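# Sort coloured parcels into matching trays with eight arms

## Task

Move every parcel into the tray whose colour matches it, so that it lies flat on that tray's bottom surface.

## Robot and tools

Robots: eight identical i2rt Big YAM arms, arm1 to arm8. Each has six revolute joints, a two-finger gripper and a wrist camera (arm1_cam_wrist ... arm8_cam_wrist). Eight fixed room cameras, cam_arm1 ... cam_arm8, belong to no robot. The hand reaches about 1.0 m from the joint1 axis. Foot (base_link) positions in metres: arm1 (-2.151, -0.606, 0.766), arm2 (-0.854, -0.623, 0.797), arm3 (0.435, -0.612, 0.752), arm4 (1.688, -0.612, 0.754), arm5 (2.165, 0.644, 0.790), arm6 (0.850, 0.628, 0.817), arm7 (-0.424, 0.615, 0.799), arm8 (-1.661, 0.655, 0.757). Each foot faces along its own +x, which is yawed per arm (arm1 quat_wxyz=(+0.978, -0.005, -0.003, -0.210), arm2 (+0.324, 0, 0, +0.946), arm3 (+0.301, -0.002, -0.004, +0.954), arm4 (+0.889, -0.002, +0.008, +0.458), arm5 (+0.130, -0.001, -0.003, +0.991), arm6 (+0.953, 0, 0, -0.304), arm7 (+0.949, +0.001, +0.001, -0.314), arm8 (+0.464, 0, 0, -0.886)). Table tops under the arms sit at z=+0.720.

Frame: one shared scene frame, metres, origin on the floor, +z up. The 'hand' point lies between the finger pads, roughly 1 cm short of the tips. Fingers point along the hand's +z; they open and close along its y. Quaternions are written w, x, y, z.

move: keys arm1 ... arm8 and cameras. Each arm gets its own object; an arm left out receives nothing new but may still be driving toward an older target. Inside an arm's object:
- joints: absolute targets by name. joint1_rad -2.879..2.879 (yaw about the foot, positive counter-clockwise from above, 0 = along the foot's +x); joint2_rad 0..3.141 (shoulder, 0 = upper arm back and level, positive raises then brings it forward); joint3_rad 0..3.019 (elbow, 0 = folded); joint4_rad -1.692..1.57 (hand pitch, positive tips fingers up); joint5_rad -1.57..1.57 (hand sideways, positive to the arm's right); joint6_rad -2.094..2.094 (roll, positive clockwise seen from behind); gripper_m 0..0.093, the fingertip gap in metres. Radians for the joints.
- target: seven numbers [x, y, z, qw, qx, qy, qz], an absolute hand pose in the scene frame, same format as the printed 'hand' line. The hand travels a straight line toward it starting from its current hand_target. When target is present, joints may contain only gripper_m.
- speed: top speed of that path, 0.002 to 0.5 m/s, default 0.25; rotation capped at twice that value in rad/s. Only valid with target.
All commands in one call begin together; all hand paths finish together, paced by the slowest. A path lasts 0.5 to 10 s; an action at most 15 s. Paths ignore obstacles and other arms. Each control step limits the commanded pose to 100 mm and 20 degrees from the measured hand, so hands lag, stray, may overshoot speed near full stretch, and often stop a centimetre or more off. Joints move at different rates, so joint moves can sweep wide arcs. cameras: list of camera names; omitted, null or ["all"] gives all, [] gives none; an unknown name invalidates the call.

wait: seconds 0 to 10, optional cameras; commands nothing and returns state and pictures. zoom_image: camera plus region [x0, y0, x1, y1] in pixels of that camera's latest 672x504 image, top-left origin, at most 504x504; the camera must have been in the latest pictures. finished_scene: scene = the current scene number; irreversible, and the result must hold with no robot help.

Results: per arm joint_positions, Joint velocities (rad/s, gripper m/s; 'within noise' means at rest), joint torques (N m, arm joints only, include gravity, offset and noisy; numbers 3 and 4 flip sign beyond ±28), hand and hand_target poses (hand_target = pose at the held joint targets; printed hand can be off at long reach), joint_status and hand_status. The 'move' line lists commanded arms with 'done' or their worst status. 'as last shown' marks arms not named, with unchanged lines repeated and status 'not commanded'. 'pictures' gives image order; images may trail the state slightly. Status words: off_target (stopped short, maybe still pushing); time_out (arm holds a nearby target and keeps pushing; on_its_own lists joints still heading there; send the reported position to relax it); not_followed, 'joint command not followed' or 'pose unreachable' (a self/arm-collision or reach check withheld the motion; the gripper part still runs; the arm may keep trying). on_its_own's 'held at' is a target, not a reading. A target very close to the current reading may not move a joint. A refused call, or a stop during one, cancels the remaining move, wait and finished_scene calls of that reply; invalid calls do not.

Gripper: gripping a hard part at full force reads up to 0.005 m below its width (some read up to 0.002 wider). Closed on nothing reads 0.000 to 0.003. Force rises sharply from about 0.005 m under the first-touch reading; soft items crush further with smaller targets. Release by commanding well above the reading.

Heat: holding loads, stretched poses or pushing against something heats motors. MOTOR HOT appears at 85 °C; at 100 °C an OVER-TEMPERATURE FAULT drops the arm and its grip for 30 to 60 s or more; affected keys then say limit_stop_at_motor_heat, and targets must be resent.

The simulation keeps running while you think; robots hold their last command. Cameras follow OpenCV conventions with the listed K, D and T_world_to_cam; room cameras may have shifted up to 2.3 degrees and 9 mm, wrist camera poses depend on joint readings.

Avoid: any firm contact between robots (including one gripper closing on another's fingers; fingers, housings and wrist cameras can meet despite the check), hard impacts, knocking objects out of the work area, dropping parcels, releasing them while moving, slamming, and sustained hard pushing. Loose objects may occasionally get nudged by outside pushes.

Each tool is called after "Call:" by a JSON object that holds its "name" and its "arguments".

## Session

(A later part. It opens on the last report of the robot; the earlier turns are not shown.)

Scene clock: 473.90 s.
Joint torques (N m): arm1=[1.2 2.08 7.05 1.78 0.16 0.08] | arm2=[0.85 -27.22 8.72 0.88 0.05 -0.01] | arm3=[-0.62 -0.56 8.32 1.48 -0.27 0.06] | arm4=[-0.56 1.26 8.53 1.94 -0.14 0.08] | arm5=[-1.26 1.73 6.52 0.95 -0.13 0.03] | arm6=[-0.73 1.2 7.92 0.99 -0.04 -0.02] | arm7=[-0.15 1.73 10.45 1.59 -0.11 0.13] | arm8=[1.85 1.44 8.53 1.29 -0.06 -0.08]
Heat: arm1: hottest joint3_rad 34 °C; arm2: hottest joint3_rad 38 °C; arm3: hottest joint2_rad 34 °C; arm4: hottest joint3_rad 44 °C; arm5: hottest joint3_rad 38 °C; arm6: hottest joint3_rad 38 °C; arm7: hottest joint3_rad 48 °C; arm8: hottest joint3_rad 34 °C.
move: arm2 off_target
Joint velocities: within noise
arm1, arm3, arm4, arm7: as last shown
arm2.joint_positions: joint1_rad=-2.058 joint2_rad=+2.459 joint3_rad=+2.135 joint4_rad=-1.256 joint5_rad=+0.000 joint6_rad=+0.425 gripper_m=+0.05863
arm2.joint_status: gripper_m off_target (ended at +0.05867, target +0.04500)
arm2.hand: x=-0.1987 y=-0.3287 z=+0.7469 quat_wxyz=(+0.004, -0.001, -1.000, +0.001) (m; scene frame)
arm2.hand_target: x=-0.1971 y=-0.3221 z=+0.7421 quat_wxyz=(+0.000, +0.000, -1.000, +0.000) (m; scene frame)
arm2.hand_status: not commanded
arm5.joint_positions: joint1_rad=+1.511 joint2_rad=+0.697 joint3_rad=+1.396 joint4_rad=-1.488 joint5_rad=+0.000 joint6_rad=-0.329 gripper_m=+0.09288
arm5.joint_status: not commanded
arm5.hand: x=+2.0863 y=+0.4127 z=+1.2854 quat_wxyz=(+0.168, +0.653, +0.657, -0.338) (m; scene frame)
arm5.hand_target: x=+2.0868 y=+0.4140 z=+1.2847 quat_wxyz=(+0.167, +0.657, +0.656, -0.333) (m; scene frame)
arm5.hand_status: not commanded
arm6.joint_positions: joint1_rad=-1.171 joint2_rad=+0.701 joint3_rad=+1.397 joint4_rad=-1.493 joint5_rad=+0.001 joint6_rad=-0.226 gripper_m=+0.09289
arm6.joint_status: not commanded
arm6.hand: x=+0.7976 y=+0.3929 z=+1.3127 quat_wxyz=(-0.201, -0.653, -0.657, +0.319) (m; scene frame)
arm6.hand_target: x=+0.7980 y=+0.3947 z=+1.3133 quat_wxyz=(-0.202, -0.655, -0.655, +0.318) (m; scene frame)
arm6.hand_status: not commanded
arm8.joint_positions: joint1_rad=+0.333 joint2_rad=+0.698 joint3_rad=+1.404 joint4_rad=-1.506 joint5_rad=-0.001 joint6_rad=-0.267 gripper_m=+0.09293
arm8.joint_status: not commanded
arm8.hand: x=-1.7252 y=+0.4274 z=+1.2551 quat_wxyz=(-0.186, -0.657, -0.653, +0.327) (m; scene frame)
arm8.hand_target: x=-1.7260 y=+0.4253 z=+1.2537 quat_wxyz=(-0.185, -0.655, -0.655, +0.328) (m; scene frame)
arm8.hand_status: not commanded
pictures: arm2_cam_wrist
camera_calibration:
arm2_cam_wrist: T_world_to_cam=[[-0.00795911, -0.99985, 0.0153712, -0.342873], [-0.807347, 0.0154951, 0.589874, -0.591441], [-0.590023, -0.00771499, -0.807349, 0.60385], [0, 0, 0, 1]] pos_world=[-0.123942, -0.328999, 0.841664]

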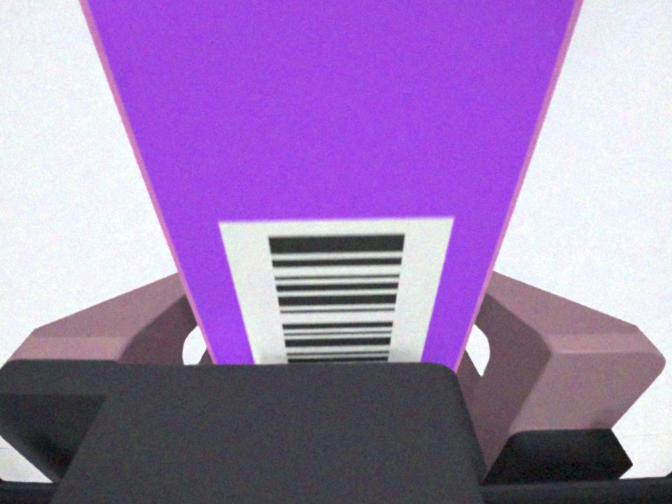

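Call:
{"name": "move", "arguments": {"arm2": {"target":[-0.197,-0.322,0.90,0,0,1,0],"speed":0.22}, "cameras": []}}

Call:
{"name": "move", "arguments": {"arm2": {"joints":{"joint2_rad":1.5,"joint3_rad":1.5,"joint4_rad":-1.57,"joint5_rad":0}}, "cameras": []}}

Call:
{"name": "move", "arguments": {"arm2": {"joints":{"joint1_rad":-1.433,"joint6_rad":-0.522}}, "cameras": []}}

Call:
{"name": "move", "arguments": {"arm2": {"target":[-0.496,0,0.88,0,0.7071,-0.7071,0],"speed":0.3}, "cameras": ["arm2_cam_wrist"]}}

Scene clock: 483.07 s.
Joint torques (N m): arm1=[1.26 1.96 7.08 1.83 0.17 0.1] | arm2=[0.91 -26.05 12.23 0.14 0.05 -0.01] | arm3=[-0.56 -0.62 8.34 1.44 -0.28 0.06] | arm4=[-0.56 1.2 8.54 1.94 -0.14 0.08] | arm5=[-1.14 1.9 6.45 1.16 -0.12 0.05] | arm6=[-0.62 1.26 7.94 1.01 -0.04 -0.02] | arm7=[-0.21 1.61 10.44 1.61 -0.08 0.11] | arm8=[1.85 1.55 8.51 1.31 -0.06 -0.07]
Heat: arm1: hottest joint3_rad 34 °C; arm2: hottest joint3_rad 38 °C; arm3: hottest joint2_rad 33 °C; arm4: hottest joint3_rad 44 °C; arm5: hottest joint3_rad 38 °C; arm6: hottest joint3_rad 38 °C; arm7: hottest joint3_rad 48 °C; arm8: hottest joint3_rad 34 °C.
move: arm2 off_target
Joint velocities: within noise
arm1, arm3, arm4, arm5, arm6, arm8: as last shown
arm2.joint_positions: joint1_rad=-2.058 joint2_rad=+2.346 joint3_rad=+2.321 joint4_rad=-1.564 joint5_rad=+0.000 joint6_rad=+0.425 gripper_m=+0.05863
arm2.joint_status: not commanded
arm2.hand: x=-0.2039 y=-0.3312 z=+0.8954 quat_wxyz=(+0.008, -0.001, -1.000, +0.003) (m; scene frame)
arm2.hand_target: x=-0.1976 y=-0.3223 z=+0.9000 quat_wxyz=(+0.000, +0.000, -1.000, +0.000) (m; scene frame)
arm2.hand_status: off_target (0.012 m and 1.1 deg from the pose sent, 0.153 m and 0.5 deg at the start)
arm7.joint_positions: joint1_rad=-0.316 joint2_rad=+0.535 joint3_rad=+1.368 joint4_rad=-1.177 joint5_rad=-0.073 joint6_rad=-0.126 gripper_m=+0.09396
arm7.joint_status: not commanded
arm7.hand: x=-0.2873 y=+0.4416 z=+1.3804 quat_wxyz=(-0.508, -0.311, -0.757, +0.270) (m; scene frame)
arm7.hand_target: x=-0.2897 y=+0.4449 z=+1.3917 quat_wxyz=(-0.517, -0.307, -0.750, +0.275) (m; scene frame)
arm7.hand_status: not commanded
pictures: none
No camera images: "cameras" was empty.

Scene clock: 484.73 s.
Joint torques (N m): arm1=[1.49 2.32 7.16 1.72 0.18 0.08] | arm2=[0.85 -14.8 8.57 0.38 0.02 -0.01] | arm3=[-0.62 -0.62 8.34 1.46 -0.27 0.06] | arm4=[-0.56 1.2 8.53 1.92 -0.14 0.08] | arm5=[-0.09 2.14 6.42 0.92 -0.11 0.05] | arm6=[-0.56 1.26 7.95 0.99 -0.04 -0.01] | arm7=[-0.44 1.38 10.45 1.59 -0.09 0.12] | arm8=[1.67 1.38 8.42 1.25 -0.04 -0.07]
Heat: arm1: hottest joint3_rad 34 °C; arm2: hottest joint3_rad 38 °C; arm3: hottest joint2_rad 33 °C; arm4: hottest joint3_rad 44 °C; arm5: hottest joint3_rad 38 °C; arm6: hottest joint3_rad 38 °C; arm7: hottest joint3_rad 48 °C; arm8: hottest joint3_rad 34 °C.
move: arm2 done
Joint velocities: within noise
arm1, arm3, arm4, arm5, arm6, arm7, arm8: as last shown
arm2.joint_positions: joint1_rad=-2.058 joint2_rad=+1.498 joint3_rad=+1.497 joint4_rad=-1.566 joint5_rad=+0.000 joint6_rad=+0.425 gripper_m=+0.05864
arm2.joint_status: all done
arm2.hand: x=-0.4479 y=-0.4411 z=+1.0644 quat_wxyz=(-0.002, -0.001, -1.000, -0.001) (m; scene frame)
arm2.hand_target: x=-0.4494 y=-0.4379 z=+1.0646 quat_wxyz=(+0.000, +0.000, -1.000, -0.001) (m; scene frame)
arm2.hand_status: not commanded
pictures: none
No camera images: "cameras" was empty.

Scene clock: 486.30 s.
Joint torques (N m): arm1=[1.26 1.96 6.95 1.77 0.18 0.06] | arm2=[0.26 -14.56 8.61 0.39 -0.05 -0.21] | arm3=[-0.62 -0.62 8.29 1.44 -0.28 0.07] | arm4=[-0.56 1.2 8.54 1.94 -0.14 0.09] | arm5=[-0.67 2.14 6.35 0.99 -0.13 0.08] | arm6=[-0.62 1.32 7.95 1.01 -0.04 -0.02] | arm7=[-0.38 1.67 10.48 1.61 -0.1 0.13] | arm8=[1.9 1.61 8.49 1.35 -0.04 -0.06]
Heat: arm1: hottest joint3_rad 33 °C; arm2: hottest joint3_rad 38 °C; arm3: hottest joint2_rad 33 °C; arm4: hottest joint3_rad 44 °C; arm5: hottest joint3_rad 38 °C; arm6: hottest joint3_rad 38 °C; arm7: hottest joint3_rad 48 °C; arm8: hottest joint3_rad 34 °C.
move: arm2 done
Joint velocities: within noise
arm1, arm3, arm4, arm5, arm6, arm7, arm8: as last shown
arm2.joint_positions: joint1_rad=-1.433 joint2_rad=+1.498 joint3_rad=+1.497 joint4_rad=-1.566 joint5_rad=+0.000 joint6_rad=-0.508 gripper_m=+0.05863
arm2.joint_status: all done
arm2.hand: x=-0.6312 y=-0.2379 z=+1.0647 quat_wxyz=(-0.002, +0.702, -0.713, -0.001) (m; scene frame)
arm2.hand_target: x=-0.6315 y=-0.2378 z=+1.0649 quat_wxyz=(-0.001, +0.707, -0.707, -0.001) (m; scene frame)
arm2.hand_status: not commanded
pictures: none
No camera images: "cameras" was empty.

Scene clock: 488.60 s.
Joint torques (N m): arm1=[1.38 1.85 7.02 1.85 0.18 0.06] | arm2=[0.44 -26.46 12.1 0.06 -0.02 -0.19] | arm3=[-0.62 -0.62 8.32 1.46 -0.28 0.05] | arm4=[-0.56 1.2 8.53 1.94 -0.14 0.08] | arm5=[-0.91 2.02 6.5 0.83 -0.13 0.04] | arm6=[-0.73 1.2 7.94 1.01 -0.04 -0.01] | arm7=[-0.21 1.61 10.48 1.59 -0.08 0.13] | arm8=[1.85 1.67 8.55 1.28 -0.04 -0.07]
Heat: arm1: hottest joint3_rad 33 °C; arm2: hottest joint3_rad 38 °C; arm3: hottest joint2_rad 33 °C; arm4: hottest joint3_rad 44 °C; arm5: hottest joint3_rad 38 °C; arm6: hottest joint3_rad 38 °C; arm7: hottest joint3_rad 48 °C; arm8: hottest joint3_rad 34 °C.
move: arm2 off_target
Joint velocities: within noise
arm1, arm4, arm5, arm6, arm7, arm8: as last shown
arm2.joint_positions: joint1_rad=-1.433 joint2_rad=+2.338 joint3_rad=+2.241 joint4_rad=-1.499 joint5_rad=+0.000 joint6_rad=-0.508 gripper_m=+0.05863
arm2.joint_status: not commanded
arm2.hand: x=-0.5001 y=-0.0104 z=+0.8709 quat_wxyz=(+0.012, +0.702, -0.712, +0.003) (m; scene frame)
arm2.hand_target: x=-0.4965 y=-0.0005 z=+0.8801 quat_wxyz=(-0.001, +0.707, -0.707, +0.000) (m; scene frame)
arm2.hand_status: off_target (0.014 m and 1.7 deg from the pose sent, 0.330 m and 0.9 deg at the start)
arm3.joint_positions: joint1_rad=+0.191 joint2_rad=+0.697 joint3_rad=+1.399 joint4_rad=-1.509 joint5_rad=-0.004 joint6_rad=-0.426 gripper_m=+0.09297
arm3.joint_status: not commanded
arm3.hand: x=+0.2160 y=-0.5183 z=+1.2455 quat_wxyz=(-0.154, +0.929, +0.005, -0.338) (m; scene frame)
arm3.hand_target: x=+0.2137 y=-0.5180 z=+1.2470 quat_wxyz=(-0.153, +0.927, +0.003, -0.342) (m; scene frame)
arm3.hand_status: not commanded
pictures: arm2_cam_wrist
camera_calibration:
arm2_cam_wrist: T_world_to_cam=[[0.999791, -0.0204415, -0.0000111253, 0.498607], [-0.0163361, -0.799322, 0.600681, -0.535217], [-0.0122877, -0.600555, -0.799489, 0.804494], [0, 0, 0, 1]] pos_world=[-0.497361, 0.0655244, 0.964684]

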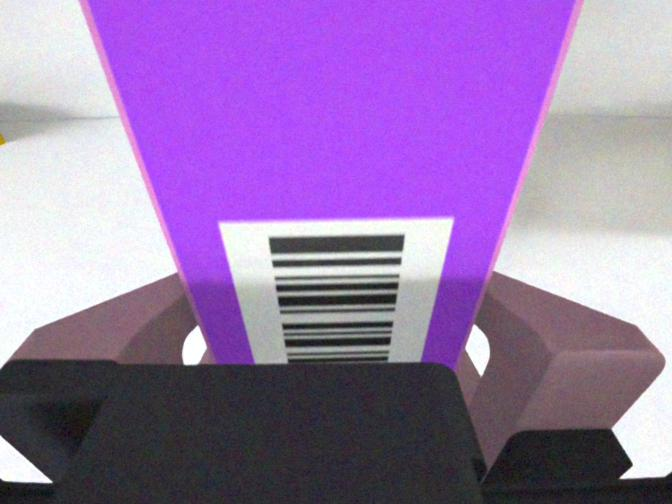

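Call:
{"name": "move", "arguments": {"arm2": {"target":[-0.496,0.0,0.750,0,0.7071,-0.7071,0],"speed":0.15}, "cameras": []}}

Call:
{"name": "move", "arguments": {"arm2": {"target":[-0.496,0.0,0.738,0,0.7071,-0.7071,0],"speed":0.1}, "cameras": []}}

Call:
{"name": "move", "arguments": {"arm2": {"joints":{"gripper_m":0.093}}, "cameras": ["arm2_cam_wrist"]}}

Call:
{"name": "move", "arguments": {"arm2": {"target":[-0.496,0.0,0.90,0,0.7071,-0.7071,0],"speed":0.25}, "cameras": []}}

Call:
{"name": "move", "arguments": {"arm2": {"joints":{"joint2_rad":0.7,"joint3_rad":1.4,"joint4_rad":-1.5}}, "arm7": {"joints":{"joint1_rad":-1.049,"joint2_rad":1.5,"joint3_rad":1.5,"joint4_rad":-1.57,"joint5_rad":0,"joint6_rad":-0.117,"gripper_m":0.093}}, "cameras": []}}

Call:
{"name": "move", "arguments": {"arm7": {"target":[-0.496,0.0,0.90,0,0.7071,0.7071,0],"speed":0.3}, "cameras": []}}

Call:
{"name": "move", "arguments": {"arm7": {"target":[-0.496,0.0,0.81,0,0.7071,0.7071,0],"speed":0.2}, "cameras": ["arm7_cam_wrist"]}}

Scene clock: 506.30 s.
Joint torques (N m): arm1=[1.32 1.96 7.09 1.78 0.2 0.08] | arm2=[0.44 -27.34 8.55 0.88 -0.02 -0.19] | arm3=[-0.5 -0.67 8.34 1.51 -0.28 0.07] | arm4=[-0.56 1.26 8.53 1.94 -0.14 0.08] | arm5=[-0.67 1.85 6.6 0.91 -0.11 0.04] | arm6=[-0.67 1.26 7.94 0.99 -0.04 -0.02] | arm7=[-0.5 1.67 10.44 1.62 -0.09 0.11] | arm8=[1.85 1.67 8.5 1.35 -0.07 -0.06]
Heat: arm1: hottest joint3_rad 33 °C; arm2: hottest joint2_rad 40 °C; arm3: hottest joint2_rad 32 °C; arm4: hottest joint3_rad 44 °C; arm5: hottest joint3_rad 38 °C; arm6: hottest joint3_rad 37 °C; arm7: hottest joint3_rad 48 °C; arm8: hottest joint3_rad 34 °C.
move: arm2 done
Joint velocities: within noise
arm1, arm3, arm4, arm5, arm6, arm7, arm8: as last shown
arm2.joint_positions: joint1_rad=-1.433 joint2_rad=+2.439 joint3_rad=+2.116 joint4_rad=-1.257 joint5_rad=+0.000 joint6_rad=-0.508 gripper_m=+0.05863
arm2.joint_status: not commanded
arm2.hand: x=-0.4967 y=-0.0043 z=+0.7539 quat_wxyz=(+0.005, +0.702, -0.712, +0.001) (m; scene frame)
arm2.hand_target: x=-0.4961 y=+0.0000 z=+0.7500 quat_wxyz=(+0.000, +0.707, -0.707, +0.000) (m; scene frame)
arm2.hand_status: done (0.006 m and 1.0 deg from the pose sent, 0.121 m and 1.7 deg at the start)
pictures: none
No camera images: "cameras" was empty.

Scene clock: 507.27 s.
Joint torques (N m): arm1=[1.38 1.67 7.08 1.77 0.17 0.06] | arm2=[0.5 -26.4 7.94 0.9 -0.03 -0.19] | arm3=[-0.5 -0.62 8.35 1.43 -0.28 0.07] | arm4=[-0.56 1.2 8.53 1.94 -0.14 0.08] | arm5=[-0.97 2.26 6.41 1.14 -0.13 0.07] | arm6=[-0.67 1.32 7.94 1.01 -0.04 -0.02] | arm7=[-0.38 1.55 10.43 1.59 -0.09 0.11] | arm8=[1.85 1.55 8.47 1.32 -0.05 -0.1]
Heat: arm1: hottest joint3_rad 33 °C; arm2: hottest joint2_rad 40 °C; arm3: hottest joint2_rad 32 °C; arm4: hottest joint3_rad 44 °C; arm5: hottest joint3_rad 38 °C; arm6: hottest joint3_rad 37 °C; arm7: hottest joint3_rad 48 °C; arm8: hottest joint3_rad 34 °C.
move: arm2 off_target
Joint velocities: within noise
arm1.joint_positions: joint1_rad=-1.533 joint2_rad=+0.698 joint3_rad=+1.409 joint4_rad=-1.507 joint5_rad=+0.004 joint6_rad=-0.029 gripper_m=+0.09289
arm1.joint_status: not commanded
arm1.hand: x=-2.2431 y=-0.8197 z=+1.2676 quat_wxyz=(-0.210, -0.760, -0.525, +0.319) (m; scene frame)
arm1.hand_target: x=-2.2444 y=-0.8223 z=+1.2641 quat_wxyz=(-0.209, -0.763, -0.523, +0.317) (m; scene frame)
arm1.hand_status: not commanded
arm2.joint_positions: joint1_rad=-1.433 joint2_rad=+2.440 joint3_rad=+2.116 joint4_rad=-1.237 joint5_rad=+0.000 joint6_rad=-0.508 gripper_m=+0.05863
arm2.joint_status: not commanded
arm2.hand: x=-0.4942 y=+0.0000 z=+0.7536 quat_wxyz=(-0.005, +0.702, -0.712, -0.002) (m; scene frame)
arm2.hand_target: x=-0.4963 y=-0.0003 z=+0.7381 quat_wxyz=(+0.000, +0.707, -0.707, +0.000) (m; scene frame)
arm2.hand_status: off_target (0.016 m and 1.1 deg from the pose sent, 0.017 m and 1.0 deg at the start)
arm3, arm5, arm6, arm7, arm8: as last shown
arm4.joint_positions: joint1_rad=-1.884 joint2_rad=+0.700 joint3_rad=+1.407 joint4_rad=-1.509 joint5_rad=-0.013 joint6_rad=+0.009 gripper_m=+0.09291
arm4.joint_status: not commanded
arm4.hand: x=+1.8365 y=-0.7959 z=+1.2518 quat_wxyz=(-0.336, -0.415, -0.829, +0.168) (m; scene frame)
arm4.hand_target: x=+1.8369 y=-0.7983 z=+1.2499 quat_wxyz=(-0.337, -0.419, -0.826, +0.168) (m; scene frame)
arm4.hand_status: not commanded
pictures: none
No camera images: "cameras" was empty.

Scene clock: 507.93 s.
Joint torques (N m): arm1=[1.32 2.32 7.08 1.85 0.18 0.06] | arm2=[0.44 -26.23 7.95 0.94 -0.03 -0.19] | arm3=[-0.56 -0.5 8.34 1.48 -0.28 0.06] | arm4=[-0.56 1.2 8.54 1.94 -0.14 0.09] | arm5=[-0.5 1.9 6.61 0.81 -0.12 0.01] | arm6=[-0.67 1.26 7.92 0.99 -0.03 -0.01] | arm7=[-0.5 1.55 10.45 1.58 -0.09 0.13] | arm8=[1.73 1.85 8.43 1.32 -0.06 -0.07]
Heat: arm1: hottest joint3_rad 33 °C; arm2: hottest joint2_rad 40 °C; arm3: hottest joint2_rad 32 °C; arm4: hottest joint3_rad 44 °C; arm5: hottest joint3_rad 38 °C; arm6: hottest joint3_rad 37 °C; arm7: hottest joint3_rad 48 °C; arm8: hottest joint3_rad 34 °C.
move: arm2 done
Joint velocities: within noise
arm1, arm3, arm4, arm5, arm6, arm7, arm8: as last shown
arm2.joint_positions: joint1_rad=-1.433 joint2_rad=+2.440 joint3_rad=+2.116 joint4_rad=-1.237 joint5_rad=+0.000 joint6_rad=-0.508 gripper_m=+0.09286
arm2.joint_status: all done
arm2.hand: x=-0.4942 y=+0.0000 z=+0.7536 quat_wxyz=(-0.005, +0.702, -0.712, -0.002) (m; scene frame)
arm2.hand_target: x=-0.4963 y=-0.0003 z=+0.7382 quat_wxyz=(+0.000, +0.707, -0.707, +0.000) (m; scene frame)
arm2.hand_status: not commanded
pictures: arm2_cam_wrist
camera_calibration:
arm2_cam_wrist: T_world_to_cam=[[0.999639, -0.0206969, 0.017117, 0.479914], [-0.0267772, -0.817418, 0.575423, -0.442496], [0.00208224, -0.575673, -0.817677, 0.737842], [0, 0, 0, 1]] pos_world=[-0.493126, 0.0729843, 0.849724]

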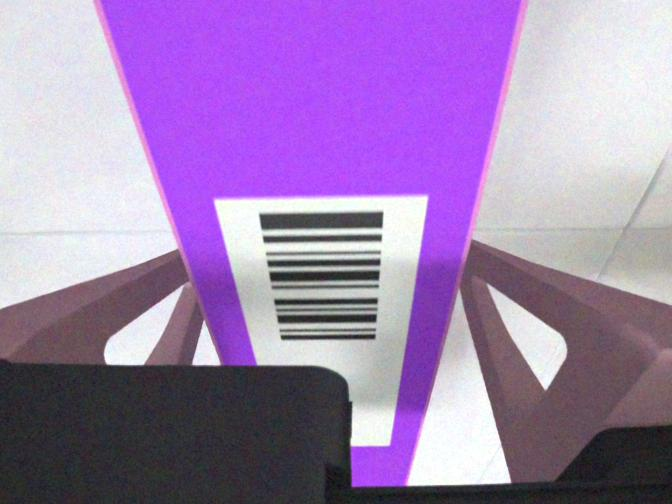

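Scene clock: 509.57 s.
Joint torques (N m): arm1=[1.2 1.79 7.17 1.84 0.18 0.05] | arm2=[0.44 -25.52 11.79 0.18 -0.02 -0.19] | arm3=[-0.56 -0.73 8.32 1.44 -0.28 0.06] | arm4=[-0.56 1.2 8.54 1.94 -0.14 0.08] | arm5=[-0.56 1.55 6.46 1.07 -0.12 0.05] | arm6=[-0.62 1.26 7.94 1.01 -0.04 -0.01] | arm7=[-0.44 1.49 10.47 1.62 -0.1 0.12] | arm8=[1.96 1.55 8.46 1.29 -0.06 -0.09]
Heat: arm1: hottest joint3_rad 33 °C; arm2: hottest joint3_rad 40 °C; arm3: hottest joint2_rad 32 °C; arm4: hottest joint3_rad 44 °C; arm5: hottest joint3_rad 38 °C; arm6: hottest joint3_rad 37 °C; arm7: hottest joint3_rad 48 °C; arm8: hottest joint3_rad 34 °C.
move: arm2 done
Joint velocities: within noise
arm1, arm3, arm4, arm7: as last shown
arm2.joint_positions: joint1_rad=-1.433 joint2_rad=+2.326 joint3_rad=+2.293 joint4_rad=-1.549 joint5_rad=+0.000 joint6_rad=-0.508 gripper_m=+0.09292
arm2.joint_status: not commanded
arm2.hand: x=-0.4989 y=-0.0084 z=+0.8992 quat_wxyz=(+0.005, +0.702, -0.712, +0.001) (m; scene frame)
arm2.hand_target: x=-0.4963 y=-0.0003 z=+0.8998 quat_wxyz=(-0.001, +0.707, -0.707, +0.000) (m; scene frame)
arm2.hand_status: done (0.009 m and 1.0 deg from the pose sent, 0.146 m and 1.1 deg at the start)
arm5.joint_positions: joint1_rad=+1.511 joint2_rad=+0.697 joint3_rad=+1.396 joint4_rad=-1.488 joint5_rad=+0.000 joint6_rad=-0.329 gripper_m=+0.09288
arm5.joint_status: not commanded
arm5.hand: x=+2.0863 y=+0.4127 z=+1.2854 quat_wxyz=(+0.168, +0.653, +0.657, -0.338) (m; scene frame)
arm5.hand_target: x=+2.0868 y=+0.4140 z=+1.2847 quat_wxyz=(+0.167, +0.657, +0.656, -0.333) (m; scene frame)
arm5.hand_status: not commanded
arm6.joint_positions: joint1_rad=-1.171 joint2_rad=+0.701 joint3_rad=+1.397 joint4_rad=-1.493 joint5_rad=+0.001 joint6_rad=-0.226 gripper_m=+0.09289
arm6.joint_status: not commanded
arm6.hand: x=+0.7976 y=+0.3929 z=+1.3127 quat_wxyz=(-0.201, -0.653, -0.657, +0.319) (m; scene frame)
arm6.hand_target: x=+0.7980 y=+0.3947 z=+1.3133 quat_wxyz=(-0.202, -0.655, -0.655, +0.318) (m; scene frame)
arm6.hand_status: not commanded
arm8.joint_positions: joint1_rad=+0.333 joint2_rad=+0.698 joint3_rad=+1.404 joint4_rad=-1.506 joint5_rad=-0.001 joint6_rad=-0.267 gripper_m=+0.09293
arm8.joint_status: not commanded
arm8.hand: x=-1.7252 y=+0.4274 z=+1.2551 quat_wxyz=(-0.186, -0.657, -0.653, +0.327) (m; scene frame)
arm8.hand_target: x=-1.7260 y=+0.4253 z=+1.2537 quat_wxyz=(-0.185, -0.655, -0.655, +0.328) (m; scene frame)
arm8.hand_status: not commanded
pictures: none
No camera images: "cameras" was empty.

Scene clock: 511.67 s.
Joint torques (N m): arm1=[1.14 1.79 7.13 1.68 0.21 0.08] | arm2=[0.44 0.79 7.43 1.94 -0.01 -0.16] | arm3=[-0.56 -0.62 8.34 1.46 -0.27 0.05] | arm4=[-0.56 1.2 8.54 1.94 -0.14 0.09] | arm5=[-0.62 1.55 6.42 1.07 -0.11 0.05] | arm6=[-0.67 1.26 7.94 0.98 -0.04 -0.02] | arm7=[-0.32 -10.7 12.18 -0.28 0 0.19] | arm8=[1.85 1.67 8.47 1.26 -0.03 -0.09]
Heat: arm1: hottest joint3_rad 33 °C; arm2: hottest joint3_rad 40 °C; arm3: hottest joint2_rad 32 °C; arm4: hottest joint3_rad 44 °C; arm5: hottest joint3_rad 38 °C; arm6: hottest joint3_rad 37 °C; arm7: hottest joint3_rad 48 °C; arm8: hottest joint3_rad 34 °C.
move: arm2 done; arm7 done
Joint velocities: within noise
arm1, arm3, arm4, arm5, arm6, arm8: as last shown
arm2.joint_positions: joint1_rad=-1.433 joint2_rad=+0.695 joint3_rad=+1.402 joint4_rad=-1.506 joint5_rad=+0.000 joint6_rad=-0.508 gripper_m=+0.09292
arm2.joint_status: all done
arm2.hand: x=-0.7354 y=-0.4189 z=+1.2946 quat_wxyz=(-0.363, +0.650, -0.660, -0.101) (m; scene frame)
arm2.hand_target: x=-0.7344 y=-0.4161 z=+1.2936 quat_wxyz=(-0.363, +0.655, -0.655, -0.098) (m; scene frame)
arm2.hand_status: not commanded
arm7.joint_positions: joint1_rad=-1.050 joint2_rad=+1.495 joint3_rad=+1.477 joint4_rad=-1.560 joint5_rad=-0.002 joint6_rad=-0.126 gripper_m=+0.09310
arm7.joint_status: all done
arm7.hand: x=-0.4760 y=+0.1762 z=+1.0588 quat_wxyz=(+0.002, -0.705, -0.710, -0.004) (m; scene frame)
arm7.hand_target: x=-0.4763 y=+0.1723 z=+1.0654 quat_wxyz=(+0.001, -0.707, -0.707, +0.000) (m; scene frame)
arm7.hand_status: not commanded
pictures: none
No camera images: "cameras" was empty.

Scene clock: 513.47 s.
Joint torques (N m): arm1=[1.44 2.08 7.08 1.85 0.17 0.1] | arm2=[0.44 0.79 7.43 1.94 -0.01 -0.16] | arm3=[-0.62 -0.62 8.35 1.44 -0.27 0.07] | arm4=[-0.56 1.2 8.54 1.95 -0.14 0.09] | arm5=[-0.79 1.67 6.5 1.05 -0.09 0.02] | arm6=[-0.67 1.26 7.95 0.99 -0.04 -0.02] | arm7=[-0.21 -15.62 14.71 -0.01 -0.04 0.21] | arm8=[1.85 1.55 8.47 1.31 -0.03 -0.08]
Heat: arm1: hottest joint3_rad 33 °C; arm2: hottest joint3_rad 40 °C; arm3: hottest joint2_rad 32 °C; arm4: hottest joint3_rad 44 °C; arm5: hottest joint3_rad 38 °C; arm6: hottest joint3_rad 37 °C; arm7: hottest joint3_rad 48 °C; arm8: hottest joint3_rad 34 °C.
move: arm7 off_target
Joint velocities: within noise
arm1, arm2, arm3, arm4, arm5, arm6, arm8: as last shown
arm7.joint_positions: joint1_rad=-1.050 joint2_rad=+2.003 joint3_rad=+1.709 joint4_rad=-1.319 joint5_rad=-0.002 joint6_rad=-0.126 gripper_m=+0.09310
arm7.joint_status: not commanded
arm7.hand: x=-0.4945 y=+0.0216 z=+0.8872 quat_wxyz=(+0.014, -0.704, -0.709, -0.018) (m; scene frame)
arm7.hand_target: x=-0.4958 y=+0.0012 z=+0.9003 quat_wxyz=(+0.000, -0.707, -0.707, +0.000) (m; scene frame)
arm7.hand_status: off_target (0.025 m and 2.6 deg from the pose sent, 0.238 m and 0.7 deg at the start)
pictures: none
No camera images: "cameras" was empty.

Scene clock: 514.77 s.
Joint torques (N m): arm1=[1.14 1.67 7.09 1.81 0.17 0.06] | arm2=[0.38 0.79 7.43 1.92 -0.01 -0.16] | arm3=[-0.56 -0.62 8.32 1.44 -0.28 0.06] | arm4=[-0.56 1.2 8.54 1.94 -0.14 0.08] | arm5=[-1.08 1.73 6.48 0.96 -0.11 0.03] | arm6=[-0.62 1.2 7.94 0.99 -0.04 -0.01] | arm7=[-0.26 -16.62 8.77 0.57 -0.03 0.2] | arm8=[1.9 1.73 8.5 1.32 -0.02 -0.08]
Heat: arm1: hottest joint3_rad 33 °C; arm2: hottest joint3_rad 40 °C; arm3: hottest joint2_rad 32 °C; arm4: hottest joint3_rad 44 °C; arm5: hottest joint3_rad 38 °C; arm6: hottest joint3_rad 37 °C; arm7: hottest joint3_rad 48 °C; arm8: hottest joint3_rad 34 °C.
move: arm7 done
Joint velocities: within noise
arm1, arm2, arm3, arm4, arm5, arm6, arm8: as last shown
arm7.joint_positions: joint1_rad=-1.050 joint2_rad=+2.098 joint3_rad=+1.667 joint4_rad=-1.138 joint5_rad=-0.002 joint6_rad=-0.126 gripper_m=+0.09310
arm7.joint_status: not commanded
arm7.hand: x=-0.4971 y=+0.0007 z=+0.8155 quat_wxyz=(+0.000, -0.705, -0.710, -0.001) (m; scene frame)
arm7.hand_target: x=-0.4960 y=+0.0001 z=+0.8099 quat_wxyz=(+0.000, -0.707, -0.707, +0.000) (m; scene frame)
arm7.hand_status: done (0.006 m and 0.4 deg from the pose sent, 0.080 m and 2.6 deg at the start)
pictures: arm7_cam_wrist
camera_calibration:
arm7_cam_wrist: T_world_to_cam=[[-0.999665, -0.0225712, 0.0126708, -0.51042], [-0.0112925, 0.820767, 0.571152, -0.465694], [-0.0232913, 0.570817, -0.820747, 0.778624], [0, 0, 0, 1]] pos_world=[-0.497372, -0.0737467, 0.911503]

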